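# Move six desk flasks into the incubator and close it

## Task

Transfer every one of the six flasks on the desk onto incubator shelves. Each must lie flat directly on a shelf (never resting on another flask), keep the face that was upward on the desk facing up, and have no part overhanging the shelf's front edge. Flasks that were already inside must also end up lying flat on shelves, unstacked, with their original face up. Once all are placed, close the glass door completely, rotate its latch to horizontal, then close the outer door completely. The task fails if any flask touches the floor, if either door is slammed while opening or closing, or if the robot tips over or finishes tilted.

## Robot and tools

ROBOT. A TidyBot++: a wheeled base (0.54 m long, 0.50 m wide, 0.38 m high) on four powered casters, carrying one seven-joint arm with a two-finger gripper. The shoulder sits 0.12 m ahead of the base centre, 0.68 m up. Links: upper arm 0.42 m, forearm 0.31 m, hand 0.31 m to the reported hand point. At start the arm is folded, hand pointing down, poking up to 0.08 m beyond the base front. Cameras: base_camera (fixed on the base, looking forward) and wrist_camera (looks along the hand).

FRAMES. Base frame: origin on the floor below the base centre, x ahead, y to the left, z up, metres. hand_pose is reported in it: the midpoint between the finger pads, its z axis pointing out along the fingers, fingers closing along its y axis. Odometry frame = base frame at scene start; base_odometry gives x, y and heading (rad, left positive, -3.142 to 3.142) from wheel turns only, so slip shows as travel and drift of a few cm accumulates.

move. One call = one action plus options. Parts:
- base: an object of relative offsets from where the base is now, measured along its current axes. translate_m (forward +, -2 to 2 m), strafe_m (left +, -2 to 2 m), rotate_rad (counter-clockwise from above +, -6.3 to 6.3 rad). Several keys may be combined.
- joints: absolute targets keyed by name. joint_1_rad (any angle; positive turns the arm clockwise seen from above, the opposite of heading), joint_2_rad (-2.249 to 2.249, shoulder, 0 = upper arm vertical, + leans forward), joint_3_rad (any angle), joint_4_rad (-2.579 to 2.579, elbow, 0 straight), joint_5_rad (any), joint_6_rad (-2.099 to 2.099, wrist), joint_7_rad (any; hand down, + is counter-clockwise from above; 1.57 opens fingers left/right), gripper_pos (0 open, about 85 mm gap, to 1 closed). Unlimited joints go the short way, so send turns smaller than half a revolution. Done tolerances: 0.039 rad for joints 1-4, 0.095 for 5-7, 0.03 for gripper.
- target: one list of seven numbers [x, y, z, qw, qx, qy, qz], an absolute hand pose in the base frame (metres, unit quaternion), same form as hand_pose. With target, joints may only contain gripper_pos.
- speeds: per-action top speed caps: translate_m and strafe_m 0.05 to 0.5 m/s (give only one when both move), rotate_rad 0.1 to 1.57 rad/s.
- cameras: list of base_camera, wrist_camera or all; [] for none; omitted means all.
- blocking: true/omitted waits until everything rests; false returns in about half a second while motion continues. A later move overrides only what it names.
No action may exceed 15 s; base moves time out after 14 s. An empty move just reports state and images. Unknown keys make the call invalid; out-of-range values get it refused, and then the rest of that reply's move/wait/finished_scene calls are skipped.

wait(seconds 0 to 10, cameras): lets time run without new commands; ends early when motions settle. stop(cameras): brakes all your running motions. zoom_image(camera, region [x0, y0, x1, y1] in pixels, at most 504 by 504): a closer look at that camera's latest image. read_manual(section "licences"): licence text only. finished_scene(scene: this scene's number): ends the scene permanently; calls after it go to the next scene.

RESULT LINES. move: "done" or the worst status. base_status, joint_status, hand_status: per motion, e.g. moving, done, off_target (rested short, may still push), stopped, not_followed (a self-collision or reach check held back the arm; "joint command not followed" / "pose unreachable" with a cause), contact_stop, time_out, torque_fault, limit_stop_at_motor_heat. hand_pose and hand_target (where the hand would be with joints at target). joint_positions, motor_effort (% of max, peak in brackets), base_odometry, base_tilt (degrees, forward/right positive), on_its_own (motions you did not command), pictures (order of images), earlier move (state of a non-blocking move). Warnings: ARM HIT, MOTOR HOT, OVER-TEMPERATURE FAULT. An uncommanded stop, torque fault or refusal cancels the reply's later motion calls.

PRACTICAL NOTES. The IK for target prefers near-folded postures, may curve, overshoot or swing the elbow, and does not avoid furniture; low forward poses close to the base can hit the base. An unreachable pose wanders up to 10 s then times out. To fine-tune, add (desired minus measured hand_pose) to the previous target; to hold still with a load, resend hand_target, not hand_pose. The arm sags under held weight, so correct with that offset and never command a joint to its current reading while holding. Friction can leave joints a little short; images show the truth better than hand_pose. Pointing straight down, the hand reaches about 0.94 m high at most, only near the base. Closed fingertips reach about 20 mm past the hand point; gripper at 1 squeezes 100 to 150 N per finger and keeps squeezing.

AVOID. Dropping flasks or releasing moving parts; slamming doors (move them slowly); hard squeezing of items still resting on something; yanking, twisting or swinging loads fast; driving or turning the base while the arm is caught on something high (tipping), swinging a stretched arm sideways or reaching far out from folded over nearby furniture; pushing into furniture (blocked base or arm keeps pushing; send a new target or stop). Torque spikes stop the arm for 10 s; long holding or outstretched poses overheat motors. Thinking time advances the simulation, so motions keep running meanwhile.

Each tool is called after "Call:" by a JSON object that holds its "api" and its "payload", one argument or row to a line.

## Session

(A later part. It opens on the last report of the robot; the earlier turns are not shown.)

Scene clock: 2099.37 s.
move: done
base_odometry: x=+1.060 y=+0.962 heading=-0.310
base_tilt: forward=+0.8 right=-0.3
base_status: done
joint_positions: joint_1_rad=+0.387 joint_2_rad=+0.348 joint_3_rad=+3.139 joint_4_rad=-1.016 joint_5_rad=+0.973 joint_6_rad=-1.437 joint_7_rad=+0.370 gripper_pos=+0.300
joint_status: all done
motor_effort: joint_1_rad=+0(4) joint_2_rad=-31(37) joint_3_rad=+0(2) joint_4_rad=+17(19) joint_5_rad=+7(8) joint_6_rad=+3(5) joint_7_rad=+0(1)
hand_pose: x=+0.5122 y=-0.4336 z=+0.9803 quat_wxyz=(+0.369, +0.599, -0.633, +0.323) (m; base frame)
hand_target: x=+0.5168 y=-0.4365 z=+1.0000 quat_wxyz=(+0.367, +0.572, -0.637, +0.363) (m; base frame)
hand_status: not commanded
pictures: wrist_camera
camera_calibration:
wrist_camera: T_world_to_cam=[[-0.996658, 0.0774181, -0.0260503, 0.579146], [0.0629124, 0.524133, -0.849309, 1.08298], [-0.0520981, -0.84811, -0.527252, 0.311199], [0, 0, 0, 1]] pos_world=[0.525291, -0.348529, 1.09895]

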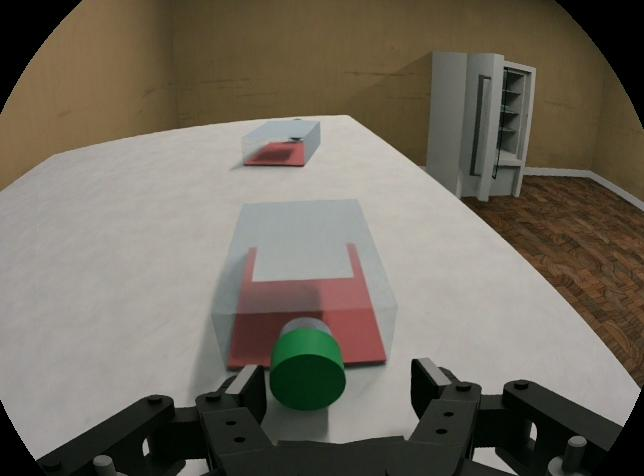

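Call:
{"api": "move", "payload": {
  "joints": {"joint_1_rad": 0.375, "joint_2_rad": 0.315, "joint_4_rad": -1.052, "joint_5_rad": 1.022, "joint_6_rad": -1.335, "joint_7_rad": 0.26, "gripper_pos": 0.3},
  "cameras": ["wrist_camera"]
}}

Scene clock: 2109.40 s.
move: done
base_odometry: x=+1.060 y=+0.962 heading=-0.310
base_tilt: forward=+0.8 right=-0.3
base_status: not commanded
joint_positions: joint_1_rad=+0.387 joint_2_rad=+0.330 joint_3_rad=+3.139 joint_4_rad=-1.041 joint_5_rad=+0.975 joint_6_rad=-1.369 joint_7_rad=+0.335 gripper_pos=+0.300
joint_status: all done
motor_effort: joint_1_rad=+1(2) joint_2_rad=-30(32) joint_3_rad=+0(1) joint_4_rad=+17(18) joint_5_rad=+7(7) joint_6_rad=+3(4) joint_7_rad=+0(1)
hand_pose: x=+0.5248 y=-0.4357 z=+0.9862 quat_wxyz=(+0.354, +0.597, -0.627, +0.354) (m; base frame)
hand_target: x=+0.5287 y=-0.4375 z=+1.0053 quat_wxyz=(+0.351, +0.572, -0.630, +0.390) (m; base frame)
hand_status: not commanded
pictures: wrist_camera
camera_calibration:
wrist_camera: T_world_to_cam=[[-0.995884, 0.0395945, -0.0815262, 0.629773], [0.090343, 0.505516, -0.858075, 1.07452], [0.00723774, -0.861909, -0.507012, 0.256071], [0, 0, 0, 1]] pos_world=[0.528252, -0.347413, 1.10319]

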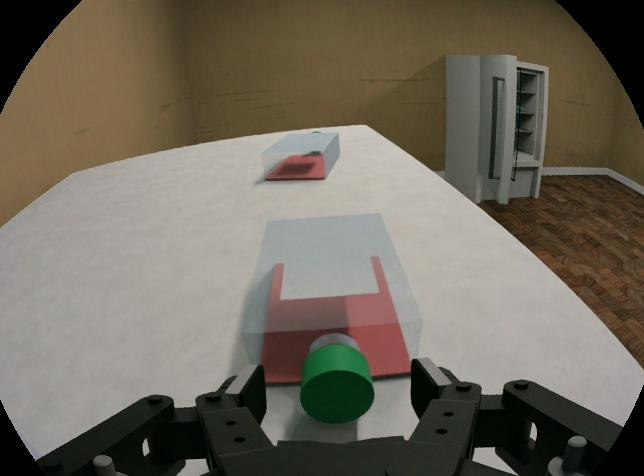

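Call:
{"api": "move", "payload": {
  "base": {"translate_m": 0.002, "strafe_m": -0.012},
  "speeds": {"translate_m": 0.05},
  "joints": {"joint_1_rad": 0.375, "joint_2_rad": 0.307, "joint_4_rad": -1.10, "joint_5_rad": 1.027, "joint_6_rad": -1.313, "joint_7_rad": 0.25, "gripper_pos": 0.3},
  "cameras": ["wrist_camera"]
}}

Scene clock: 2131.30 s.
move: done
base_odometry: x=+1.058 y=+0.950 heading=-0.310
base_tilt: forward=+0.8 right=-0.3
base_status: done
joint_positions: joint_1_rad=+0.386 joint_2_rad=+0.320 joint_3_rad=+3.139 joint_4_rad=-1.088 joint_5_rad=+0.981 joint_6_rad=-1.352 joint_7_rad=+0.327 gripper_pos=+0.300
joint_status: all done
motor_effort: joint_1_rad=+1(3) joint_2_rad=-30(32) joint_3_rad=+1(2) joint_4_rad=+17(19) joint_5_rad=+7(7) joint_6_rad=+3(4) joint_7_rad=+0(1)
hand_pose: x=+0.5222 y=-0.4342 z=+0.9759 quat_wxyz=(+0.358, +0.604, -0.621, +0.348) (m; base frame)
hand_target: x=+0.5285 y=-0.4368 z=+0.9931 quat_wxyz=(+0.354, +0.581, -0.623, +0.386) (m; base frame)
hand_status: not commanded
pictures: wrist_camera
camera_calibration:
wrist_camera: T_world_to_cam=[[-0.997819, 0.0296342, -0.0589898, 0.600963], [0.0658616, 0.507768, -0.858973, 1.07972], [0.00449813, -0.860984, -0.508612, 0.25548], [0, 0, 0, 1]] pos_world=[0.527391, -0.346092, 1.09284]

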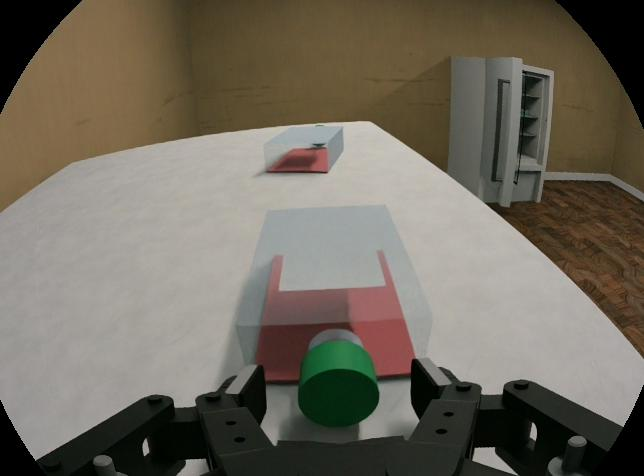

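Call:
{"api": "move", "payload": {
  "base": {"translate_m": 0.001, "strafe_m": -0.011},
  "speeds": {"translate_m": 0.05},
  "joints": {"gripper_pos": 0.6},
  "cameras": ["wrist_camera"]
}}

Scene clock: 2139.97 s.
move: done
base_odometry: x=+1.056 y=+0.939 heading=-0.309
base_tilt: forward=+0.8 right=-0.3
base_status: done
joint_positions: joint_1_rad=+0.385 joint_2_rad=+0.318 joint_3_rad=+3.139 joint_4_rad=-1.088 joint_5_rad=+0.982 joint_6_rad=-1.352 joint_7_rad=+0.327 gripper_pos=+0.600
joint_status: all done
motor_effort: joint_1_rad=+0(2) joint_2_rad=-30(32) joint_3_rad=+0(1) joint_4_rad=+18(19) joint_5_rad=+7(7) joint_6_rad=+3(3) joint_7_rad=+0(0)
hand_pose: x=+0.5223 y=-0.4338 z=+0.9770 quat_wxyz=(+0.358, +0.604, -0.620, +0.349) (m; base frame)
hand_target: x=+0.5285 y=-0.4368 z=+0.9931 quat_wxyz=(+0.354, +0.581, -0.623, +0.386) (m; base frame)
hand_status: not commanded
pictures: wrist_camera
camera_calibration:
wrist_camera: T_world_to_cam=[[-0.997755, 0.028239, -0.0607299, 0.602191], [0.0666582, 0.506715, -0.859533, 1.08012], [0.00650039, -0.861651, -0.507459, 0.253966], [0, 0, 0, 1]] pos_world=[0.527189, -0.345488, 1.09385]

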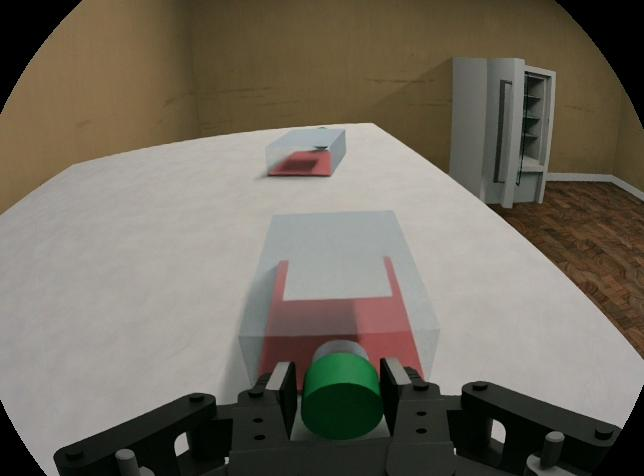

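Call:
{"api": "move", "payload": {
  "joints": {"gripper_pos": 0.8},
  "cameras": []
}}

Call:
{"api": "move", "payload": {
  "joints": {"gripper_pos": 0.88},
  "cameras": ["wrist_camera"]
}}

Scene clock: 2144.33 s.
move: off_target
base_odometry: x=+1.056 y=+0.939 heading=-0.309
base_tilt: forward=+0.8 right=-0.2
base_status: not commanded
joint_positions: joint_1_rad=+0.385 joint_2_rad=+0.318 joint_3_rad=+3.139 joint_4_rad=-1.088 joint_5_rad=+0.983 joint_6_rad=-1.352 joint_7_rad=+0.327 gripper_pos=+0.684
joint_status: gripper_pos off_target (ended at +0.684, target +0.800)
motor_effort: joint_1_rad=+0(1) joint_2_rad=-30(31) joint_3_rad=+0(0) joint_4_rad=+17(19) joint_5_rad=+7(7) joint_6_rad=+3(3) joint_7_rad=+0(0)
hand_pose: x=+0.5222 y=-0.4339 z=+0.9773 quat_wxyz=(+0.358, +0.604, -0.620, +0.349) (m; base frame)
hand_target: x=+0.5285 y=-0.4368 z=+0.9931 quat_wxyz=(+0.354, +0.581, -0.623, +0.386) (m; base frame)
hand_status: not commanded
pictures: none
No camera images: "cameras" was empty.

Scene clock: 2144.83 s.
move: off_target
base_odometry: x=+1.056 y=+0.939 heading=-0.309
base_tilt: forward=+0.8 right=-0.3
base_status: not commanded
joint_positions: joint_1_rad=+0.385 joint_2_rad=+0.318 joint_3_rad=+3.139 joint_4_rad=-1.088 joint_5_rad=+0.983 joint_6_rad=-1.352 joint_7_rad=+0.327 gripper_pos=+0.684
joint_status: gripper_pos off_target (ended at +0.684, target +0.880)
motor_effort: joint_1_rad=+1(1) joint_2_rad=-30(30) joint_3_rad=+0(0) joint_4_rad=+18(18) joint_5_rad=+6(7) joint_6_rad=+3(3) joint_7_rad=+0(1)
hand_pose: x=+0.5222 y=-0.4339 z=+0.9773 quat_wxyz=(+0.358, +0.604, -0.620, +0.349) (m; base frame)
hand_target: x=+0.5285 y=-0.4368 z=+0.9931 quat_wxyz=(+0.354, +0.581, -0.623, +0.386) (m; base frame)
hand_status: not commanded
pictures: wrist_camera
camera_calibration:
wrist_camera: T_world_to_cam=[[-0.997762, 0.0282243, -0.0606183, 0.60198], [0.0665601, 0.505974, -0.859977, 1.08058], [0.0063991, -0.862087, -0.506721, 0.253164], [0, 0, 0, 1]] pos_world=[0.52709, -0.345487, 1.09405]

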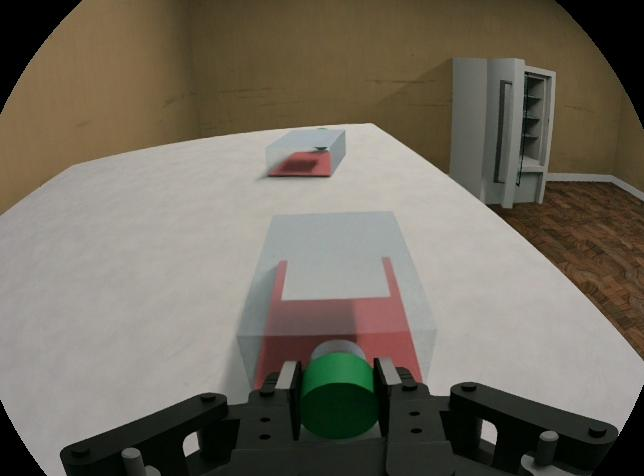

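Call:
{"api": "move", "payload": {
  "joints": {"joint_2_rad": 0.328, "joint_4_rad": -0.99, "joint_5_rad": 1.015, "joint_6_rad": -1.365, "joint_7_rad": 0.32},
  "cameras": []
}}

Call:
{"api": "move", "payload": {
  "joints": {"joint_2_rad": 0.36, "joint_4_rad": -0.80, "joint_5_rad": 0.97, "joint_6_rad": -1.45, "joint_7_rad": 0.46},
  "cameras": ["wrist_camera"]
}}

Scene clock: 2152.90 s.
move: done
base_odometry: x=+1.056 y=+0.939 heading=-0.309
base_tilt: forward=+0.8 right=-0.3
base_status: not commanded
joint_positions: joint_1_rad=+0.385 joint_2_rad=+0.319 joint_3_rad=+3.139 joint_4_rad=-1.010 joint_5_rad=+0.983 joint_6_rad=-1.352 joint_7_rad=+0.327 gripper_pos=+0.684
joint_status: all done
motor_effort: joint_1_rad=+0(2) joint_2_rad=-31(33) joint_3_rad=+0(1) joint_4_rad=+18(20) joint_5_rad=+7(8) joint_6_rad=+4(5) joint_7_rad=+0(1)
hand_pose: x=+0.5287 y=-0.4366 z=+1.0089 quat_wxyz=(+0.344, +0.586, -0.627, +0.380) (m; base frame)
hand_target: x=+0.5288 y=-0.4382 z=+1.0187 quat_wxyz=(+0.356, +0.577, -0.626, +0.386) (m; base frame)
hand_status: not commanded
pictures: none
No camera images: "cameras" was empty.

Scene clock: 2154.07 s.
move: done
base_odometry: x=+1.056 y=+0.939 heading=-0.309
base_tilt: forward=+0.8 right=-0.2
base_status: not commanded
joint_positions: joint_1_rad=+0.385 joint_2_rad=+0.335 joint_3_rad=+3.139 joint_4_rad=-0.824 joint_5_rad=+0.983 joint_6_rad=-1.413 joint_7_rad=+0.384 gripper_pos=+0.684
joint_status: all done
motor_effort: joint_1_rad=+2(2) joint_2_rad=-31(32) joint_3_rad=+1(1) joint_4_rad=+17(20) joint_5_rad=+7(8) joint_6_rad=+5(6) joint_7_rad=+0(1)
hand_pose: x=+0.5242 y=-0.4381 z=+1.0681 quat_wxyz=(+0.334, +0.556, -0.640, +0.411) (m; base frame)
hand_target: x=+0.5292 y=-0.4341 z=+1.0557 quat_wxyz=(+0.347, +0.583, -0.627, +0.383) (m; base frame)
hand_status: not commanded
pictures: wrist_camera
camera_calibration:
wrist_camera: T_world_to_cam=[[-0.975845, 0.0409767, -0.214585, 0.768168], [0.210111, 0.445029, -0.870518, 1.0699], [0.0598255, -0.894578, -0.44289, 0.185206], [0, 0, 0, 1]] pos_world=[0.513736, -0.341932, 1.17823]

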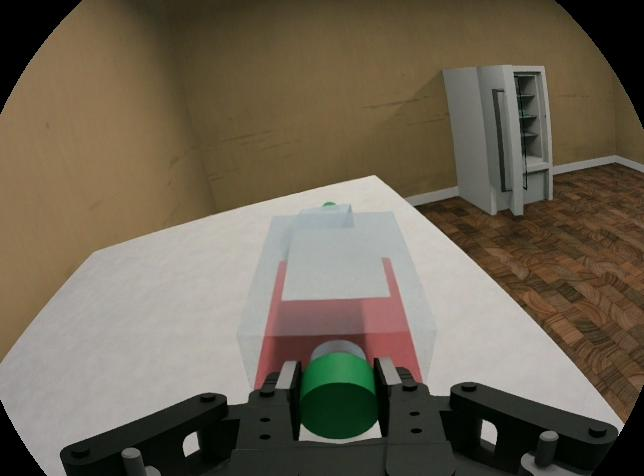

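Call:
{"api": "move", "payload": {
  "base": {"translate_m": -0.3, "strafe_m": -0.25},
  "speeds": {"translate_m": 0.25},
  "joints": {"joint_5_rad": 0.93, "joint_7_rad": 0.56},
  "cameras": []
}}

Call:
{"api": "move", "payload": {
  "base": {"translate_m": -1.055, "strafe_m": -1.016, "rotate_rad": -1.529},
  "speeds": {"translate_m": 0.35, "rotate_rad": 0.5},
  "cameras": ["base_camera", "wrist_camera"]
}}

Scene clock: 2175.50 s.
move: done
base_odometry: x=+0.694 y=+0.792 heading=-0.309
base_tilt: forward=+0.8 right=-0.2
base_status: done
joint_positions: joint_1_rad=+0.381 joint_2_rad=+0.342 joint_3_rad=+3.139 joint_4_rad=-0.824 joint_5_rad=+0.950 joint_6_rad=-1.417 joint_7_rad=+0.500 gripper_pos=+0.684
joint_status: all done
motor_effort: joint_1_rad=+0(4) joint_2_rad=-31(33) joint_3_rad=+1(2) joint_4_rad=+18(19) joint_5_rad=+7(8) joint_6_rad=+5(6) joint_7_rad=+0(1)
hand_pose: x=+0.5329 y=-0.4331 z=+1.0557 quat_wxyz=(+0.343, +0.602, -0.610, +0.384) (m; base frame)
hand_target: x=+0.5356 y=-0.4289 z=+1.0465 quat_wxyz=(+0.348, +0.622, -0.601, +0.362) (m; base frame)
hand_status: not commanded
pictures: none
No camera images: "cameras" was empty.

Scene clock: 2180.70 s.
move: done
base_odometry: x=-0.620 y=+0.145 heading=-1.839
base_tilt: forward=+0.8 right=-0.3
base_status: done
joint_positions: joint_1_rad=+0.375 joint_2_rad=+0.351 joint_3_rad=+3.139 joint_4_rad=-0.824 joint_5_rad=+0.950 joint_6_rad=-1.418 joint_7_rad=+0.500 gripper_pos=+0.684
joint_status: not commanded
motor_effort: joint_1_rad=+0(7) joint_2_rad=-31(34) joint_3_rad=+0(4) joint_4_rad=+18(19) joint_5_rad=+7(8) joint_6_rad=+5(5) joint_7_rad=+1(1)
hand_pose: x=+0.5382 y=-0.4315 z=+1.0510 quat_wxyz=(+0.343, +0.606, -0.608, +0.382) (m; base frame)
hand_target: x=+0.5356 y=-0.4289 z=+1.0465 quat_wxyz=(+0.348, +0.622, -0.601, +0.362) (m; base frame)
hand_status: not commanded
pictures: base_camera, wrist_camera
camera_calibration:
wrist_camera: T_world_to_cam=[[-0.993848, -0.0249447, -0.10791, 0.647031], [0.0824531, 0.483881, -0.871241, 1.13545], [0.0739486, -0.874778, -0.478847, 0.221374], [0, 0, 0, 1]] pos_world=[0.533059, -0.339629, 1.16508]

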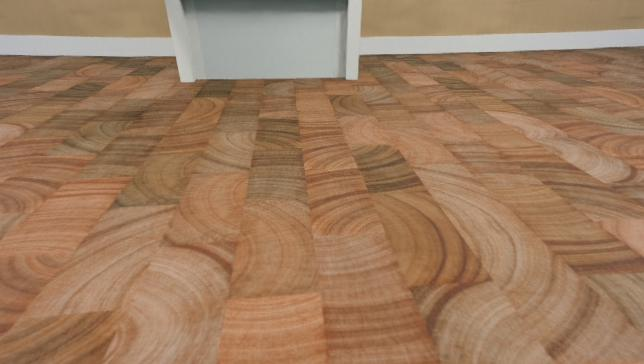

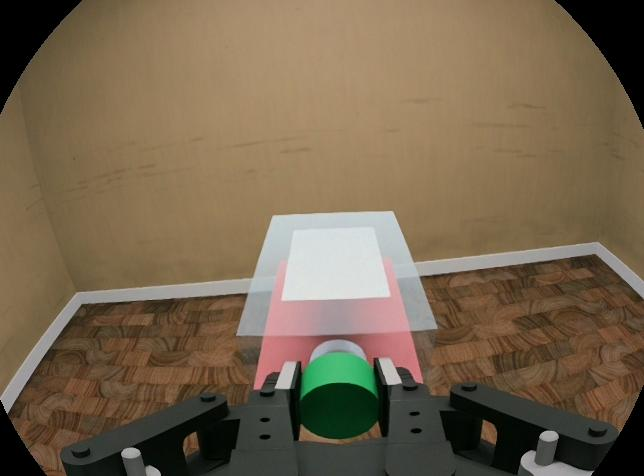

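Call:
{"api": "move", "payload": {
  "base": {"translate_m": 0.5},
  "speeds": {"translate_m": 0.25},
  "joints": {"joint_1_rad": -0.01, "joint_2_rad": -0.025, "joint_4_rad": -1.40, "joint_5_rad": -0.085, "joint_6_rad": -0.665, "joint_7_rad": 1.69},
  "cameras": ["base_camera", "wrist_camera"]
}}

Scene clock: 2189.60 s.
move: done
base_odometry: x=-0.753 y=-0.337 heading=-1.839
base_tilt: forward=+0.8 right=-0.3
base_status: done
joint_positions: joint_1_rad=+0.007 joint_2_rad=-0.011 joint_3_rad=+3.139 joint_4_rad=-1.390 joint_5_rad=-0.038 joint_6_rad=-0.713 joint_7_rad=+1.611 gripper_pos=+0.684
joint_status: all done
motor_effort: joint_1_rad=+1(3) joint_2_rad=-23(32) joint_3_rad=-1(2) joint_4_rad=+22(22) joint_5_rad=-1(7) joint_6_rad=+9(10) joint_7_rad=+0(1)
hand_pose: x=+0.6928 y=+0.0063 z=+1.0077 quat_wxyz=(-0.007, +0.865, +0.009, +0.501) (m; base frame)
hand_target: x=+0.6941 y=+0.0234 z=+1.0235 quat_wxyz=(-0.011, +0.851, +0.040, +0.524) (m; base frame)
hand_status: not commanded
pictures: base_camera, wrist_camera
camera_calibration:
wrist_camera: T_world_to_cam=[[0.0201765, -0.997838, -0.0625529, 0.0648532], [-0.506939, 0.0437163, -0.860872, 1.27381], [0.861745, 0.0490799, -0.504961, 0.046954], [0, 0, 0, 1]] pos_world=[0.603972, 0.00672227, 1.12435]

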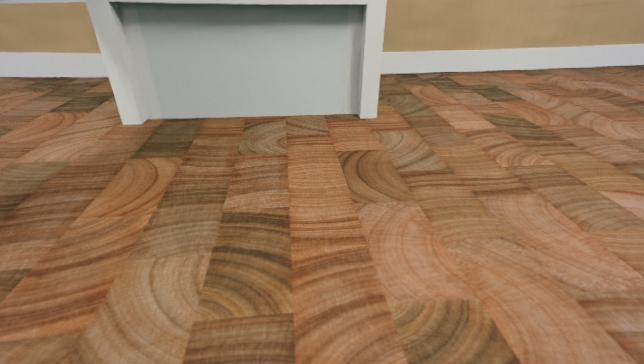

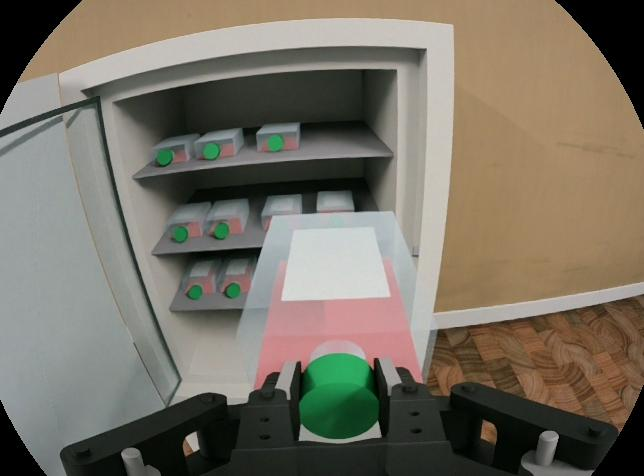

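Call:
{"api": "move", "payload": {
  "base": {"translate_m": 0.44, "strafe_m": -0.022},
  "speeds": {"translate_m": 0.2},
  "joints": {"joint_2_rad": -0.025, "joint_4_rad": -1.465, "joint_6_rad": -0.608},
  "cameras": ["wrist_camera"]
}}

Scene clock: 2207.47 s.
move: done
base_odometry: x=-0.891 y=-0.755 heading=-1.839
base_tilt: forward=+0.8 right=-0.3
base_status: done
joint_positions: joint_1_rad=+0.007 joint_2_rad=-0.020 joint_3_rad=+3.139 joint_4_rad=-1.459 joint_5_rad=-0.039 joint_6_rad=-0.654 joint_7_rad=+1.612 gripper_pos=+0.684
joint_status: all done
motor_effort: joint_1_rad=+1(2) joint_2_rad=-21(25) joint_3_rad=-1(1) joint_4_rad=+22(24) joint_5_rad=+0(1) joint_6_rad=+9(10) joint_7_rad=+0(1)
hand_pose: x=+0.6919 y=+0.0060 z=+0.9886 quat_wxyz=(-0.007, +0.866, +0.008, +0.501) (m; base frame)
hand_target: x=+0.6964 y=+0.0222 z=+1.0011 quat_wxyz=(-0.010, +0.853, +0.038, +0.521) (m; base frame)
hand_status: not commanded
pictures: wrist_camera
camera_calibration:
wrist_camera: T_world_to_cam=[[0.0184176, -0.997815, -0.0634499, 0.0655293], [-0.508098, 0.0453147, -0.860107, 1.25695], [0.861103, 0.0480798, -0.506153, 0.0396799], [0, 0, 0, 1]] pos_world=[0.603278, 0.00651996, 1.10535]

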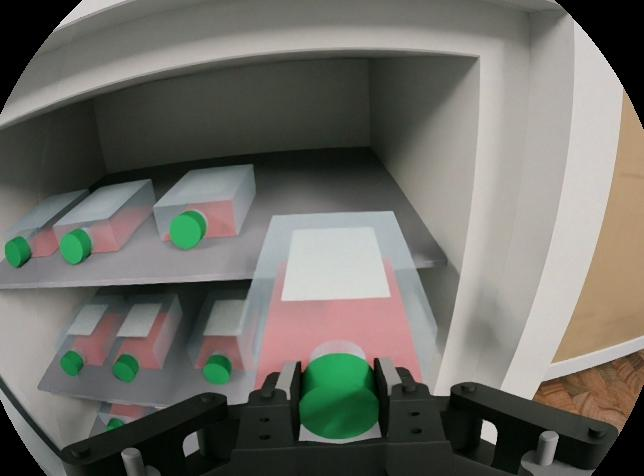

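Call:
{"api": "move", "payload": {
  "base": {"translate_m": 0.19},
  "speeds": {"translate_m": 0.1},
  "joints": {"joint_2_rad": -0.025, "joint_4_rad": -1.475, "joint_6_rad": -0.598},
  "cameras": ["wrist_camera"]
}}

Scene clock: 2222.50 s.
move: done
base_odometry: x=-0.941 y=-0.939 heading=-1.839
base_tilt: forward=+0.8 right=-0.3
base_status: done
joint_positions: joint_1_rad=+0.007 joint_2_rad=-0.022 joint_3_rad=+3.139 joint_4_rad=-1.468 joint_5_rad=-0.040 joint_6_rad=-0.645 joint_7_rad=+1.612 gripper_pos=+0.684
joint_status: all done
motor_effort: joint_1_rad=+0(3) joint_2_rad=-21(25) joint_3_rad=-1(2) joint_4_rad=+21(22) joint_5_rad=+0(1) joint_6_rad=+9(10) joint_7_rad=+0(1)
hand_pose: x=+0.6917 y=+0.0061 z=+0.9875 quat_wxyz=(-0.007, +0.865, +0.008, +0.502) (m; base frame)
hand_target: x=+0.6968 y=+0.0220 z=+0.9980 quat_wxyz=(-0.010, +0.853, +0.038, +0.521) (m; base frame)
hand_status: not commanded
pictures: wrist_camera
camera_calibration:
wrist_camera: T_world_to_cam=[[0.018521, -0.997792, -0.0637857, 0.0657595], [-0.505139, 0.0457175, -0.861826, 1.25555], [0.862839, 0.0481826, -0.503177, 0.0351603], [0, 0, 0, 1]] pos_world=[0.602674, 0.00651934, 1.10396]

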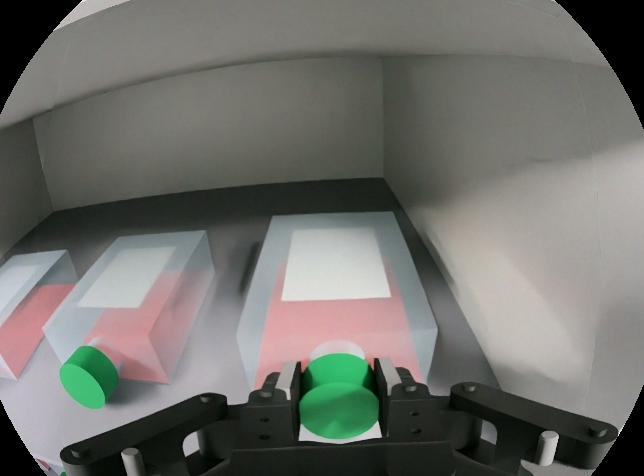

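Call:
{"api": "move", "payload": {
  "joints": {"joint_2_rad": -0.022, "joint_4_rad": -1.515, "joint_6_rad": -0.562},
  "cameras": []
}}

Call:
{"api": "move", "payload": {
  "base": {"translate_m": 0.02},
  "speeds": {"translate_m": 0.05},
  "cameras": ["wrist_camera"]
}}

Scene clock: 2229.30 s.
move: done
base_odometry: x=-0.941 y=-0.939 heading=-1.839
base_tilt: forward=+0.8 right=-0.3
base_status: not commanded
joint_positions: joint_1_rad=+0.007 joint_2_rad=-0.022 joint_3_rad=+3.139 joint_4_rad=-1.510 joint_5_rad=-0.040 joint_6_rad=-0.607 joint_7_rad=+1.612 gripper_pos=+0.684
joint_status: all done
motor_effort: joint_1_rad=+0(2) joint_2_rad=-22(23) joint_3_rad=-1(1) joint_4_rad=+22(23) joint_5_rad=+0(1) joint_6_rad=+9(9) joint_7_rad=+0(0)
hand_pose: x=+0.6924 y=+0.0058 z=+0.9730 quat_wxyz=(-0.006, +0.866, +0.007, +0.500) (m; base frame)
hand_target: x=+0.6984 y=+0.0212 z=+0.9826 quat_wxyz=(-0.010, +0.855, +0.036, +0.518) (m; base frame)
hand_status: not commanded
pictures: none
No camera images: "cameras" was empty.

Scene clock: 2230.20 s.
move: done
base_odometry: x=-0.947 y=-0.958 heading=-1.839
base_tilt: forward=+0.8 right=-0.3
base_status: done
joint_positions: joint_1_rad=+0.007 joint_2_rad=-0.022 joint_3_rad=+3.139 joint_4_rad=-1.510 joint_5_rad=-0.040 joint_6_rad=-0.607 joint_7_rad=+1.612 gripper_pos=+0.684
joint_status: not commanded
motor_effort: joint_1_rad=+0(2) joint_2_rad=-22(25) joint_3_rad=-1(2) joint_4_rad=+22(23) joint_5_rad=+0(1) joint_6_rad=+9(9) joint_7_rad=+0(1)
hand_pose: x=+0.6924 y=+0.0058 z=+0.9730 quat_wxyz=(-0.007, +0.866, +0.007, +0.500) (m; base frame)
hand_target: x=+0.6984 y=+0.0212 z=+0.9826 quat_wxyz=(-0.010, +0.855, +0.036, +0.518) (m; base frame)
hand_status: not commanded
pictures: wrist_camera
camera_calibration:
wrist_camera: T_world_to_cam=[[0.016811, -0.997802, -0.0640939, 0.0660052], [-0.509169, 0.0466252, -0.859403, 1.24381], [0.860502, 0.0470821, -0.507266, 0.0329057], [0, 0, 0, 1]] pos_world=[0.603883, 0.00631808, 1.08985]

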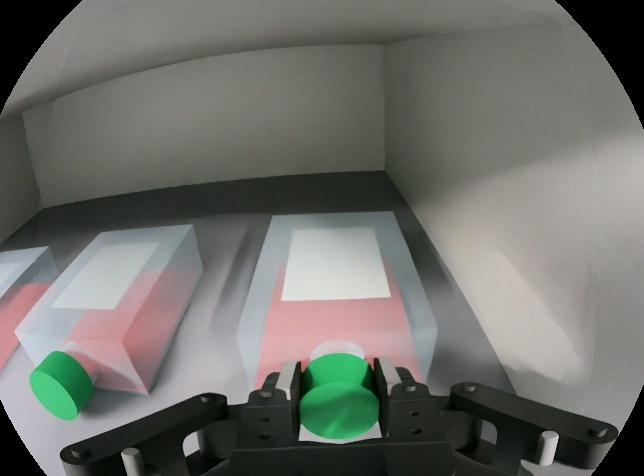

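Call:
{"api": "move", "payload": {
  "joints": {"joint_2_rad": -0.018, "joint_4_rad": -1.53, "joint_6_rad": -0.55},
  "cameras": []
}}

Call:
{"api": "move", "payload": {
  "joints": {"joint_2_rad": -0.012, "joint_4_rad": -1.54, "joint_6_rad": -0.54},
  "cameras": ["wrist_camera"]
}}

Scene clock: 2235.33 s.
move: done
base_odometry: x=-0.947 y=-0.958 heading=-1.839
base_tilt: forward=+0.8 right=-0.3
base_status: not commanded
joint_positions: joint_1_rad=+0.007 joint_2_rad=-0.022 joint_3_rad=+3.139 joint_4_rad=-1.520 joint_5_rad=-0.040 joint_6_rad=-0.592 joint_7_rad=+1.612 gripper_pos=+0.684
joint_status: all done
motor_effort: joint_1_rad=+1(1) joint_2_rad=-22(22) joint_3_rad=-1(1) joint_4_rad=+22(22) joint_5_rad=-1(1) joint_6_rad=+9(9) joint_7_rad=+0(1)
hand_pose: x=+0.6934 y=+0.0057 z=+0.9712 quat_wxyz=(-0.006, +0.865, +0.007, +0.502) (m; base frame)
hand_target: x=+0.6995 y=+0.0210 z=+0.9747 quat_wxyz=(-0.010, +0.857, +0.036, +0.515) (m; base frame)
hand_status: not commanded
pictures: none
No camera images: "cameras" was empty.

Scene clock: 2235.87 s.
move: done
base_odometry: x=-0.947 y=-0.958 heading=-1.839
base_tilt: forward=+0.8 right=-0.2
base_status: not commanded
joint_positions: joint_1_rad=+0.007 joint_2_rad=-0.022 joint_3_rad=+3.139 joint_4_rad=-1.526 joint_5_rad=-0.040 joint_6_rad=-0.579 joint_7_rad=+1.612 gripper_pos=+0.684
joint_status: all done
motor_effort: joint_1_rad=+1(2) joint_2_rad=-21(22) joint_3_rad=-1(1) joint_4_rad=+21(22) joint_5_rad=+0(1) joint_6_rad=+8(9) joint_7_rad=+0(1)
hand_pose: x=+0.6945 y=+0.0055 z=+0.9710 quat_wxyz=(-0.006, +0.863, +0.007, +0.505) (m; base frame)
hand_target: x=+0.7014 y=+0.0208 z=+0.9681 quat_wxyz=(-0.009, +0.858, +0.035, +0.512) (m; base frame)
hand_status: not commanded
pictures: wrist_camera
camera_calibration:
wrist_camera: T_world_to_cam=[[0.0164249, -0.997811, -0.0640554, 0.0657898], [-0.499165, 0.0473264, -0.865213, 1.24196], [0.866351, 0.0461853, -0.497296, 0.0162656], [0, 0, 0, 1]] pos_world=[0.60477, 0.00611711, 1.08686]

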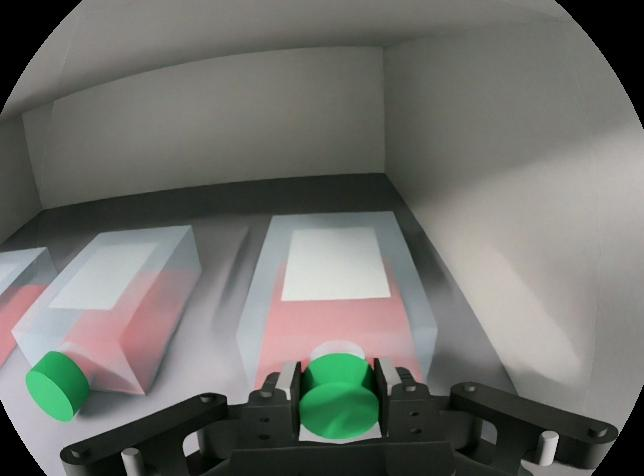

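Call:
{"api": "move", "payload": {
  "joints": {"joint_2_rad": -0.008, "joint_4_rad": -1.54, "joint_6_rad": -0.558},
  "cameras": []
}}

Call:
{"api": "move", "payload": {
  "joints": {"gripper_pos": 0.6},
  "cameras": []
}}

Call:
{"api": "move", "payload": {
  "joints": {"gripper_pos": 0.4},
  "cameras": ["wrist_camera"]
}}

Call:
{"api": "move", "payload": {
  "base": {"translate_m": -0.09},
  "speeds": {"translate_m": 0.08},
  "cameras": ["wrist_camera"]
}}

Scene clock: 2243.67 s.
move: done
base_odometry: x=-0.947 y=-0.958 heading=-1.839
base_tilt: forward=+0.8 right=-0.3
base_status: not commanded
joint_positions: joint_1_rad=+0.007 joint_2_rad=-0.022 joint_3_rad=+3.139 joint_4_rad=-1.526 joint_5_rad=-0.040 joint_6_rad=-0.579 joint_7_rad=+1.612 gripper_pos=+0.684
joint_status: all done
motor_effort: joint_1_rad=+1(1) joint_2_rad=-21(21) joint_3_rad=-1(1) joint_4_rad=+22(22) joint_5_rad=+0(1) joint_6_rad=+8(8) joint_7_rad=+0(0)
hand_pose: x=+0.6945 y=+0.0055 z=+0.9710 quat_wxyz=(-0.006, +0.863, +0.007, +0.505) (m; base frame)
hand_target: x=+0.6998 y=+0.0211 z=+0.9609 quat_wxyz=(-0.010, +0.864, +0.036, +0.503) (m; base frame)
hand_status: not commanded
pictures: none
No camera images: "cameras" was empty.

Scene clock: 2244.33 s.
move: done
base_odometry: x=-0.947 y=-0.958 heading=-1.839
base_tilt: forward=+0.8 right=-0.2
base_status: not commanded
joint_positions: joint_1_rad=+0.007 joint_2_rad=-0.022 joint_3_rad=+3.139 joint_4_rad=-1.527 joint_5_rad=-0.040 joint_6_rad=-0.579 joint_7_rad=+1.612 gripper_pos=+0.600
joint_status: all done
motor_effort: joint_1_rad=+1(1) joint_2_rad=-21(22) joint_3_rad=-1(1) joint_4_rad=+22(22) joint_5_rad=-1(1) joint_6_rad=+8(9) joint_7_rad=+0(0)
hand_pose: x=+0.6945 y=+0.0055 z=+0.9708 quat_wxyz=(-0.006, +0.863, +0.007, +0.505) (m; base frame)
hand_target: x=+0.6998 y=+0.0211 z=+0.9609 quat_wxyz=(-0.010, +0.864, +0.036, +0.503) (m; base frame)
hand_status: not commanded
pictures: none
No camera images: "cameras" was empty.

Scene clock: 2244.97 s.
move: done
base_odometry: x=-0.947 y=-0.958 heading=-1.839
base_tilt: forward=+0.8 right=-0.3
base_status: not commanded
joint_positions: joint_1_rad=+0.007 joint_2_rad=-0.022 joint_3_rad=+3.139 joint_4_rad=-1.527 joint_5_rad=-0.040 joint_6_rad=-0.579 joint_7_rad=+1.612 gripper_pos=+0.400
joint_status: all done
motor_effort: joint_1_rad=+1(1) joint_2_rad=-21(21) joint_3_rad=-1(1) joint_4_rad=+21(21) joint_5_rad=+0(1) joint_6_rad=+8(8) joint_7_rad=+0(1)
hand_pose: x=+0.6945 y=+0.0055 z=+0.9708 quat_wxyz=(-0.006, +0.863, +0.007, +0.505) (m; base frame)
hand_target: x=+0.6998 y=+0.0211 z=+0.9609 quat_wxyz=(-0.010, +0.864, +0.036, +0.503) (m; base frame)
hand_status: not commanded
pictures: wrist_camera
camera_calibration:
wrist_camera: T_world_to_cam=[[0.0163901, -0.997812, -0.0640571, 0.0658015], [-0.499627, 0.0473206, -0.864947, 1.24173], [0.866085, 0.0461812, -0.497758, 0.0169154], [0, 0, 0, 1]] pos_world=[0.604671, 0.00611712, 1.08666]

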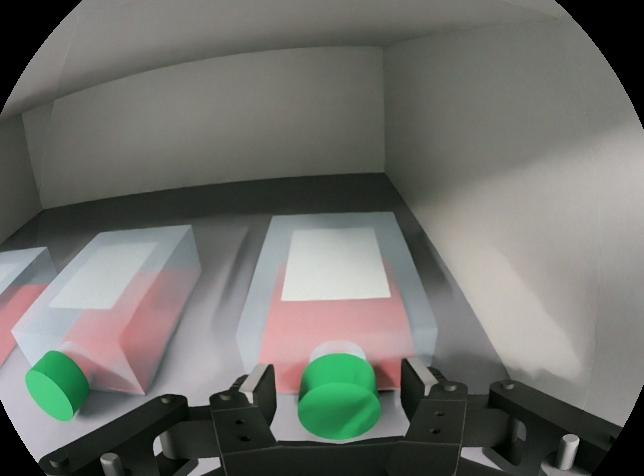

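Scene clock: 2246.57 s.
move: done
base_odometry: x=-0.923 y=-0.871 heading=-1.839
base_tilt: forward=+0.8 right=-0.3
base_status: done
joint_positions: joint_1_rad=+0.007 joint_2_rad=-0.019 joint_3_rad=+3.139 joint_4_rad=-1.527 joint_5_rad=-0.040 joint_6_rad=-0.579 joint_7_rad=+1.612 gripper_pos=+0.400
joint_status: not commanded
motor_effort: joint_1_rad=+0(2) joint_2_rad=-21(24) joint_3_rad=-1(2) joint_4_rad=+21(22) joint_5_rad=-1(1) joint_6_rad=+8(8) joint_7_rad=+0(0)
hand_pose: x=+0.6953 y=+0.0056 z=+0.9687 quat_wxyz=(-0.006, +0.864, +0.007, +0.503) (m; base frame)
hand_target: x=+0.6998 y=+0.0211 z=+0.9609 quat_wxyz=(-0.010, +0.864, +0.036, +0.503) (m; base frame)
hand_status: not commanded
pictures: wrist_camera
camera_calibration:
wrist_camera: T_world_to_cam=[[0.0162038, -0.997802, -0.0642536, 0.065997], [-0.502661, 0.0474218, -0.863182, 1.24083], [0.864332, 0.0462846, -0.500788, 0.019287], [0, 0, 0, 1]] pos_world=[0.605976, 0.00611695, 1.08496]

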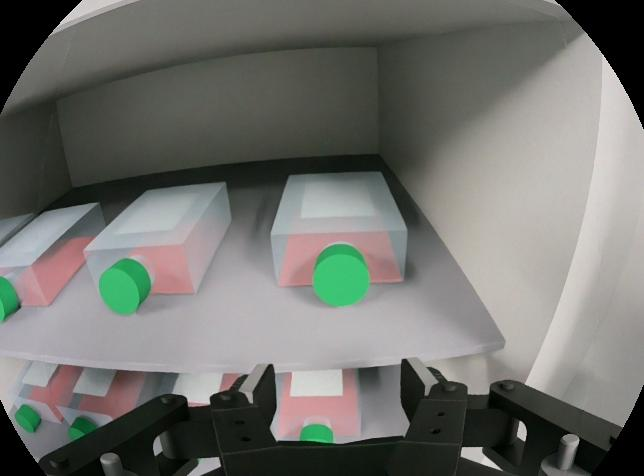

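Call:
{"api": "move", "payload": {
  "base": {"translate_m": -0.4},
  "speeds": {"translate_m": 0.3},
  "cameras": ["wrist_camera"]
}}

Call:
{"api": "move", "payload": {
  "base": {"translate_m": -0.6},
  "joints": {"joint_2_rad": 0.02, "joint_4_rad": -1.05, "joint_6_rad": -1.1, "joint_5_rad": -0.04, "joint_7_rad": 1.6},
  "speeds": {"translate_m": 0.35},
  "cameras": ["wrist_camera"]
}}

Scene clock: 2289.07 s.
move: done
base_odometry: x=-0.817 y=-0.486 heading=-1.839
base_tilt: forward=+0.8 right=-0.3
base_status: done
joint_positions: joint_1_rad=+0.007 joint_2_rad=-0.017 joint_3_rad=+3.139 joint_4_rad=-1.528 joint_5_rad=-0.041 joint_6_rad=-0.579 joint_7_rad=+1.612 gripper_pos=+0.400
joint_status: not commanded
motor_effort: joint_1_rad=+0(2) joint_2_rad=-21(24) joint_3_rad=-1(1) joint_4_rad=+20(22) joint_5_rad=-1(1) joint_6_rad=+8(8) joint_7_rad=+0(1)
hand_pose: x=+0.6958 y=+0.0058 z=+0.9673 quat_wxyz=(-0.007, +0.865, +0.007, +0.502) (m; base frame)
hand_target: x=+0.6998 y=+0.0211 z=+0.9609 quat_wxyz=(-0.010, +0.864, +0.036, +0.503) (m; base frame)
hand_status: not commanded
pictures: wrist_camera
camera_calibration:
wrist_camera: T_world_to_cam=[[0.0163766, -0.997769, -0.0647163, 0.0664043], [-0.504776, 0.0476211, -0.861936, 1.24007], [0.863095, 0.0467828, -0.50287, 0.0210775], [0, 0, 0, 1]] pos_world=[0.606678, 0.0062166, 1.08376]

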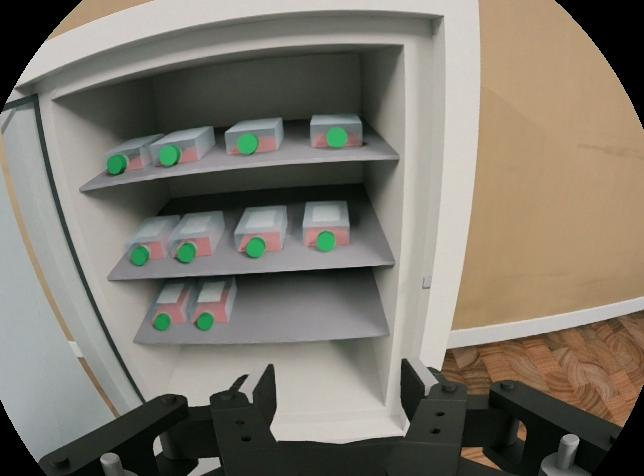

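Scene clock: 2291.97 s.
move: done
base_odometry: x=-0.658 y=+0.093 heading=-1.839
base_tilt: forward=+0.8 right=-0.3
base_status: done
joint_positions: joint_1_rad=+0.007 joint_2_rad=-0.001 joint_3_rad=+3.139 joint_4_rad=-1.071 joint_5_rad=-0.041 joint_6_rad=-1.063 joint_7_rad=+1.612 gripper_pos=+0.400
joint_status: all done
motor_effort: joint_1_rad=+0(2) joint_2_rad=-20(25) joint_3_rad=-1(2) joint_4_rad=+19(22) joint_5_rad=+0(2) joint_6_rad=+8(9) joint_7_rad=+0(2)
hand_pose: x=+0.6578 y=+0.0101 z=+1.0877 quat_wxyz=(-0.009, +0.875, +0.016, +0.483) (m; base frame)
hand_target: x=+0.6600 y=+0.0179 z=+1.0781 quat_wxyz=(-0.016, +0.884, +0.018, +0.467) (m; base frame)
hand_status: not commanded
pictures: wrist_camera
camera_calibration:
wrist_camera: T_world_to_cam=[[0.0322581, -0.997638, -0.0606495, 0.0642577], [-0.542269, 0.033504, -0.839537, 1.32484], [0.839586, 0.0599702, -0.539907, 0.169789], [0, 0, 0, 1]] pos_world=[0.573793, 0.00953624, 1.20782]

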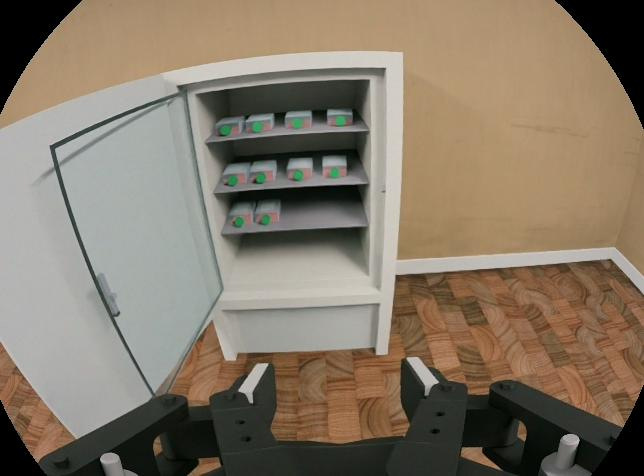

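Call:
{"api": "move", "payload": {
  "base": {"translate_m": 0.023, "strafe_m": 1.051, "rotate_rad": 1.321},
  "speeds": {"strafe_m": 0.35, "rotate_rad": 0.6},
  "joints": {"joint_1_rad": 0.0, "joint_2_rad": 0.02, "joint_4_rad": -1.05, "joint_6_rad": -1.1, "joint_5_rad": 0.0, "joint_7_rad": 1.57, "gripper_pos": 0.3},
  "cameras": ["wrist_camera", "base_camera"]
}}

Scene clock: 2305.10 s.
move: done
base_odometry: x=+0.350 y=-0.208 heading=-0.517
base_tilt: forward=+0.8 right=-0.3
base_status: done
joint_positions: joint_1_rad=+0.007 joint_2_rad=+0.009 joint_3_rad=+3.141 joint_4_rad=-1.071 joint_5_rad=-0.009 joint_6_rad=-1.063 joint_7_rad=+1.605 gripper_pos=+0.300
joint_status: all done
motor_effort: joint_1_rad=+0(4) joint_2_rad=-20(23) joint_3_rad=-1(5) joint_4_rad=+18(20) joint_5_rad=-1(2) joint_6_rad=+8(9) joint_7_rad=+0(1)
hand_pose: x=+0.6618 y=+0.0001 z=+1.0820 quat_wxyz=(+0.005, +0.878, +0.012, +0.479) (m; base frame)
hand_target: x=+0.6602 y=+0.0014 z=+1.0778 quat_wxyz=(+0.000, +0.884, +0.000, +0.467) (m; base frame)
hand_status: not commanded
pictures: base_camera, wrist_camera
camera_calibration:
wrist_camera: T_world_to_cam=[[0.0105403, -0.99917, -0.0393413, 0.0451708], [-0.550462, 0.0270477, -0.834422, 1.32256], [0.834794, 0.0304509, -0.54972, 0.177749], [0, 0, 0, 1]] pos_world=[0.579156, 0.00394865, 1.20306]

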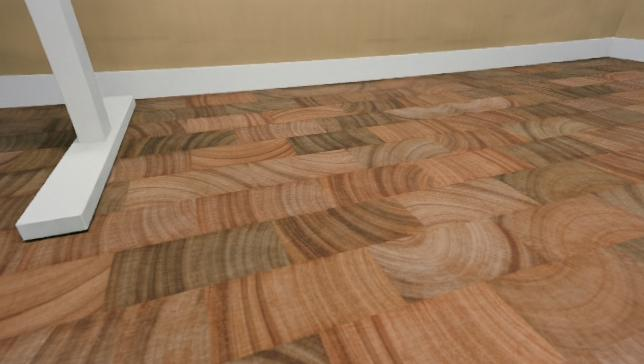

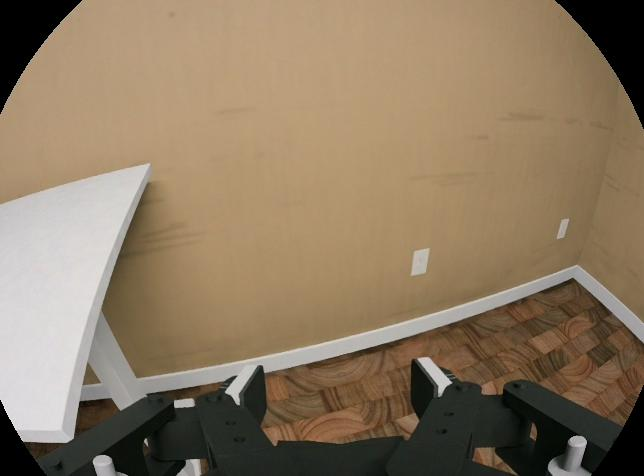

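Call:
{"api": "move", "payload": {
  "joints": {"joint_1_rad": -0.7},
  "cameras": ["wrist_camera"]
}}

Scene clock: 2312.43 s.
move: done
base_odometry: x=+0.350 y=-0.208 heading=-0.517
base_tilt: forward=+0.8 right=-0.3
base_status: not commanded
joint_positions: joint_1_rad=-0.682 joint_2_rad=+0.009 joint_3_rad=+3.141 joint_4_rad=-1.071 joint_5_rad=-0.009 joint_6_rad=-1.063 joint_7_rad=+1.605 gripper_pos=+0.300
joint_status: all done
motor_effort: joint_1_rad=+0(3) joint_2_rad=-20(21) joint_3_rad=-1(2) joint_4_rad=+19(20) joint_5_rad=+0(1) joint_6_rad=+8(8) joint_7_rad=+0(1)
hand_pose: x=+0.5377 y=+0.3454 z=+1.0820 quat_wxyz=(-0.157, +0.822, +0.308, +0.452) (m; base frame)
hand_target: x=+0.5321 y=+0.3497 z=+1.0778 quat_wxyz=(-0.160, +0.831, +0.303, +0.439) (m; base frame)
hand_status: not commanded
pictures: wrist_camera
camera_calibration:
wrist_camera: T_world_to_cam=[[0.643813, -0.764173, -0.0392994, -0.030234], [-0.441881, -0.329371, -0.83442, 1.30962], [0.624697, 0.554576, -0.549726, 0.202776], [0, 0, 0, 1]] pos_world=[0.471489, 0.295793, 1.20306]

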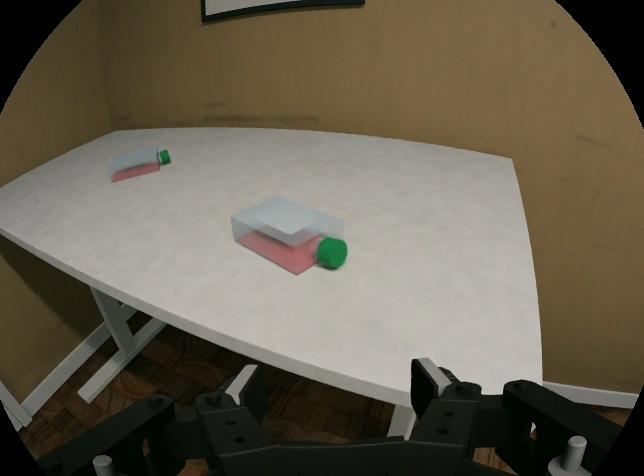

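Call:
{"api": "zoom_image", "payload": {
  "camera": "wrist_camera",
  "region": [200, 170, 380, 300]
}}

Scaled by 2.800.

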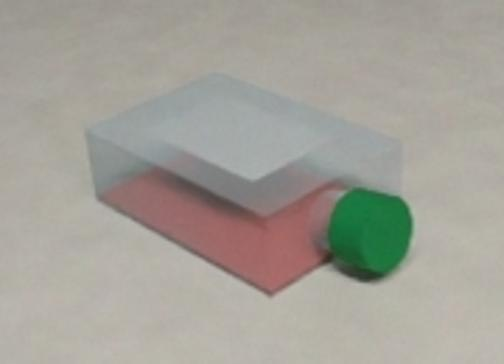

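Call:
{"api": "move", "payload": {
  "joints": {"joint_5_rad": -0.99, "joint_7_rad": 2.7},
  "cameras": []
}}

Call:
{"api": "move", "payload": {
  "base": {"rotate_rad": -0.08},
  "joints": {"joint_1_rad": -0.40, "joint_2_rad": 0.383, "joint_4_rad": -0.79, "joint_6_rad": -1.46},
  "cameras": ["wrist_camera"]
}}

Scene clock: 2340.73 s.
move: done
base_odometry: x=+0.350 y=-0.208 heading=-0.517
base_tilt: forward=+0.8 right=-0.3
base_status: not commanded
joint_positions: joint_1_rad=-0.687 joint_2_rad=+0.009 joint_3_rad=+3.141 joint_4_rad=-1.068 joint_5_rad=-0.943 joint_6_rad=-1.064 joint_7_rad=+2.625 gripper_pos=+0.300
joint_status: all done
motor_effort: joint_1_rad=+1(2) joint_2_rad=-19(21) joint_3_rad=-1(3) joint_4_rad=+18(20) joint_5_rad=-6(6) joint_6_rad=+6(8) joint_7_rad=+0(1)
hand_pose: x=+0.3565 y=+0.4818 z=+1.1830 quat_wxyz=(-0.369, +0.506, +0.596, +0.503) (m; base frame)
hand_target: x=+0.3367 y=+0.4882 z=+1.1879 quat_wxyz=(-0.377, +0.469, +0.621, +0.503) (m; base frame)
hand_status: not commanded
pictures: none
No camera images: "cameras" was empty.

Scene clock: 2342.57 s.
move: done
base_odometry: x=+0.350 y=-0.208 heading=-0.597
base_tilt: forward=+0.8 right=-0.3
base_status: done
joint_positions: joint_1_rad=-0.413 joint_2_rad=+0.378 joint_3_rad=+3.141 joint_4_rad=-0.813 joint_5_rad=-0.949 joint_6_rad=-1.419 joint_7_rad=+2.625 gripper_pos=+0.300
joint_status: all done
motor_effort: joint_1_rad=+1(3) joint_2_rad=-31(36) joint_3_rad=-3(4) joint_4_rad=+17(19) joint_5_rad=-7(8) joint_6_rad=+4(7) joint_7_rad=+0(1)
hand_pose: x=+0.5287 y=+0.4539 z=+1.0406 quat_wxyz=(-0.357, +0.603, +0.613, +0.365) (m; base frame)
hand_target: x=+0.5193 y=+0.4513 z=+1.0510 quat_wxyz=(-0.360, +0.568, +0.639, +0.374) (m; base frame)
hand_status: not commanded
pictures: wrist_camera
camera_calibration:
wrist_camera: T_world_to_cam=[[0.999034, 0.00588021, -0.0435436, -0.476086], [-0.0351527, -0.487591, -0.872364, 1.20306], [-0.0263611, 0.873053, -0.486913, 0.259688], [0, 0, 0, 1]] pos_world=[0.524763, 0.362679, 1.15522]

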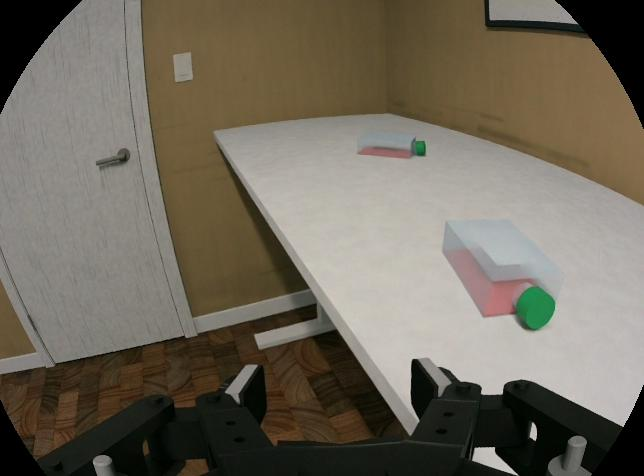

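Call:
{"api": "zoom_image", "payload": {
  "camera": "wrist_camera",
  "region": [420, 200, 580, 340]
}}

Scaled by 3.150.

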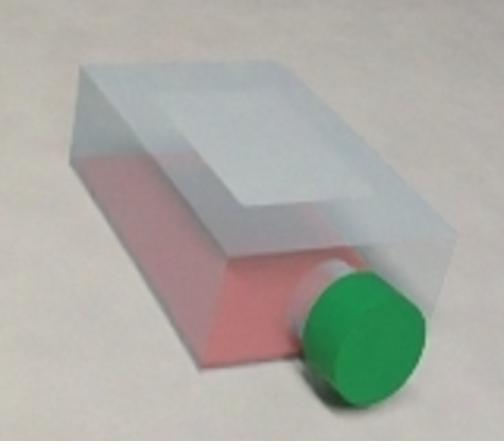

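Call:
{"api": "move", "payload": {
  "base": {"rotate_rad": 0.045},
  "joints": {"joint_1_rad": -0.395, "joint_2_rad": 0.33, "joint_4_rad": -1.04, "joint_5_rad": -1.02, "joint_6_rad": -1.35, "joint_7_rad": 2.88},
  "cameras": ["wrist_camera"]
}}

Scene clock: 2369.20 s.
move: done
base_odometry: x=+0.350 y=-0.208 heading=-0.552
base_tilt: forward=+0.8 right=-0.3
base_status: done
joint_positions: joint_1_rad=-0.406 joint_2_rad=+0.346 joint_3_rad=+3.141 joint_4_rad=-1.027 joint_5_rad=-0.972 joint_6_rad=-1.389 joint_7_rad=+2.801 gripper_pos=+0.300
joint_status: all done
motor_effort: joint_1_rad=+1(4) joint_2_rad=-31(34) joint_3_rad=-3(5) joint_4_rad=+17(19) joint_5_rad=-7(8) joint_6_rad=+3(5) joint_7_rad=+0(1)
hand_pose: x=+0.5146 y=+0.4468 z=+0.9817 quat_wxyz=(-0.361, +0.591, +0.636, +0.340) (m; base frame)
hand_target: x=+0.5200 y=+0.4489 z=+1.0007 quat_wxyz=(-0.357, +0.566, +0.639, +0.379) (m; base frame)
hand_status: not commanded
pictures: wrist_camera
camera_calibration:
wrist_camera: T_world_to_cam=[[0.99622, 0.0675375, -0.054632, -0.479693], [-0.0117617, -0.518249, -0.855149, 1.13242], [-0.0860676, 0.852559, -0.515496, 0.304843], [0, 0, 0, 1]] pos_world=[0.517436, 0.359375, 1.09933]

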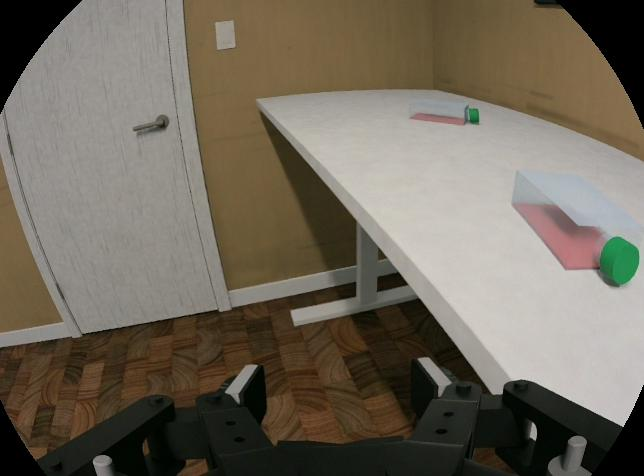

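Call:
{"api": "move", "payload": {
  "base": {"translate_m": 0.16, "strafe_m": 0.065, "rotate_rad": -0.068},
  "speeds": {"translate_m": 0.12, "rotate_rad": 0.1},
  "cameras": ["wrist_camera"]
}}

Scene clock: 2382.90 s.
move: done
base_odometry: x=+0.520 y=-0.236 heading=-0.621
base_tilt: forward=+0.8 right=-0.3
base_status: done
joint_positions: joint_1_rad=-0.404 joint_2_rad=+0.335 joint_3_rad=+3.141 joint_4_rad=-1.027 joint_5_rad=-0.974 joint_6_rad=-1.386 joint_7_rad=+2.802 gripper_pos=+0.300
joint_status: not commanded
motor_effort: joint_1_rad=+1(3) joint_2_rad=-31(34) joint_3_rad=-3(4) joint_4_rad=+17(18) joint_5_rad=-7(8) joint_6_rad=+3(4) joint_7_rad=+0(1)
hand_pose: x=+0.5128 y=+0.4452 z=+0.9882 quat_wxyz=(-0.359, +0.588, +0.636, +0.346) (m; base frame)
hand_target: x=+0.5200 y=+0.4489 z=+1.0007 quat_wxyz=(-0.357, +0.566, +0.639, +0.379) (m; base frame)
hand_status: not commanded
pictures: wrist_camera
camera_calibration:
wrist_camera: T_world_to_cam=[[0.996951, 0.0651784, -0.0428949, -0.488311], [-0.00347016, -0.512165, -0.85888, 1.13393], [-0.0779497, 0.856411, -0.510377, 0.298474], [0, 0, 0, 1]] pos_world=[0.514023, 0.356972, 1.1053]

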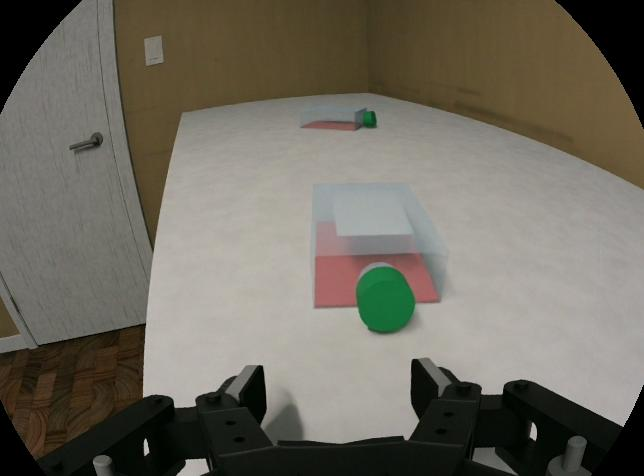

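Call:
{"api": "zoom_image", "payload": {
  "camera": "wrist_camera",
  "region": [290, 170, 470, 350]
}}

Scaled by 2.800.

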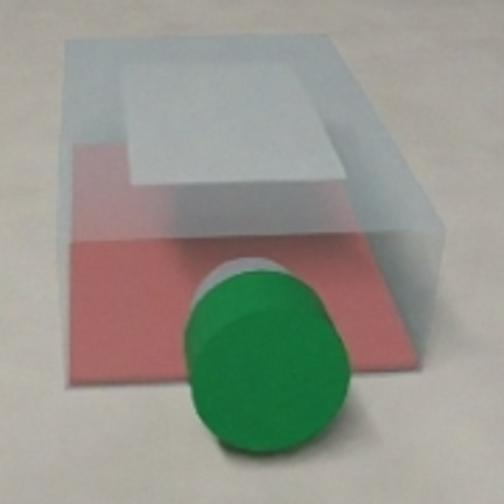

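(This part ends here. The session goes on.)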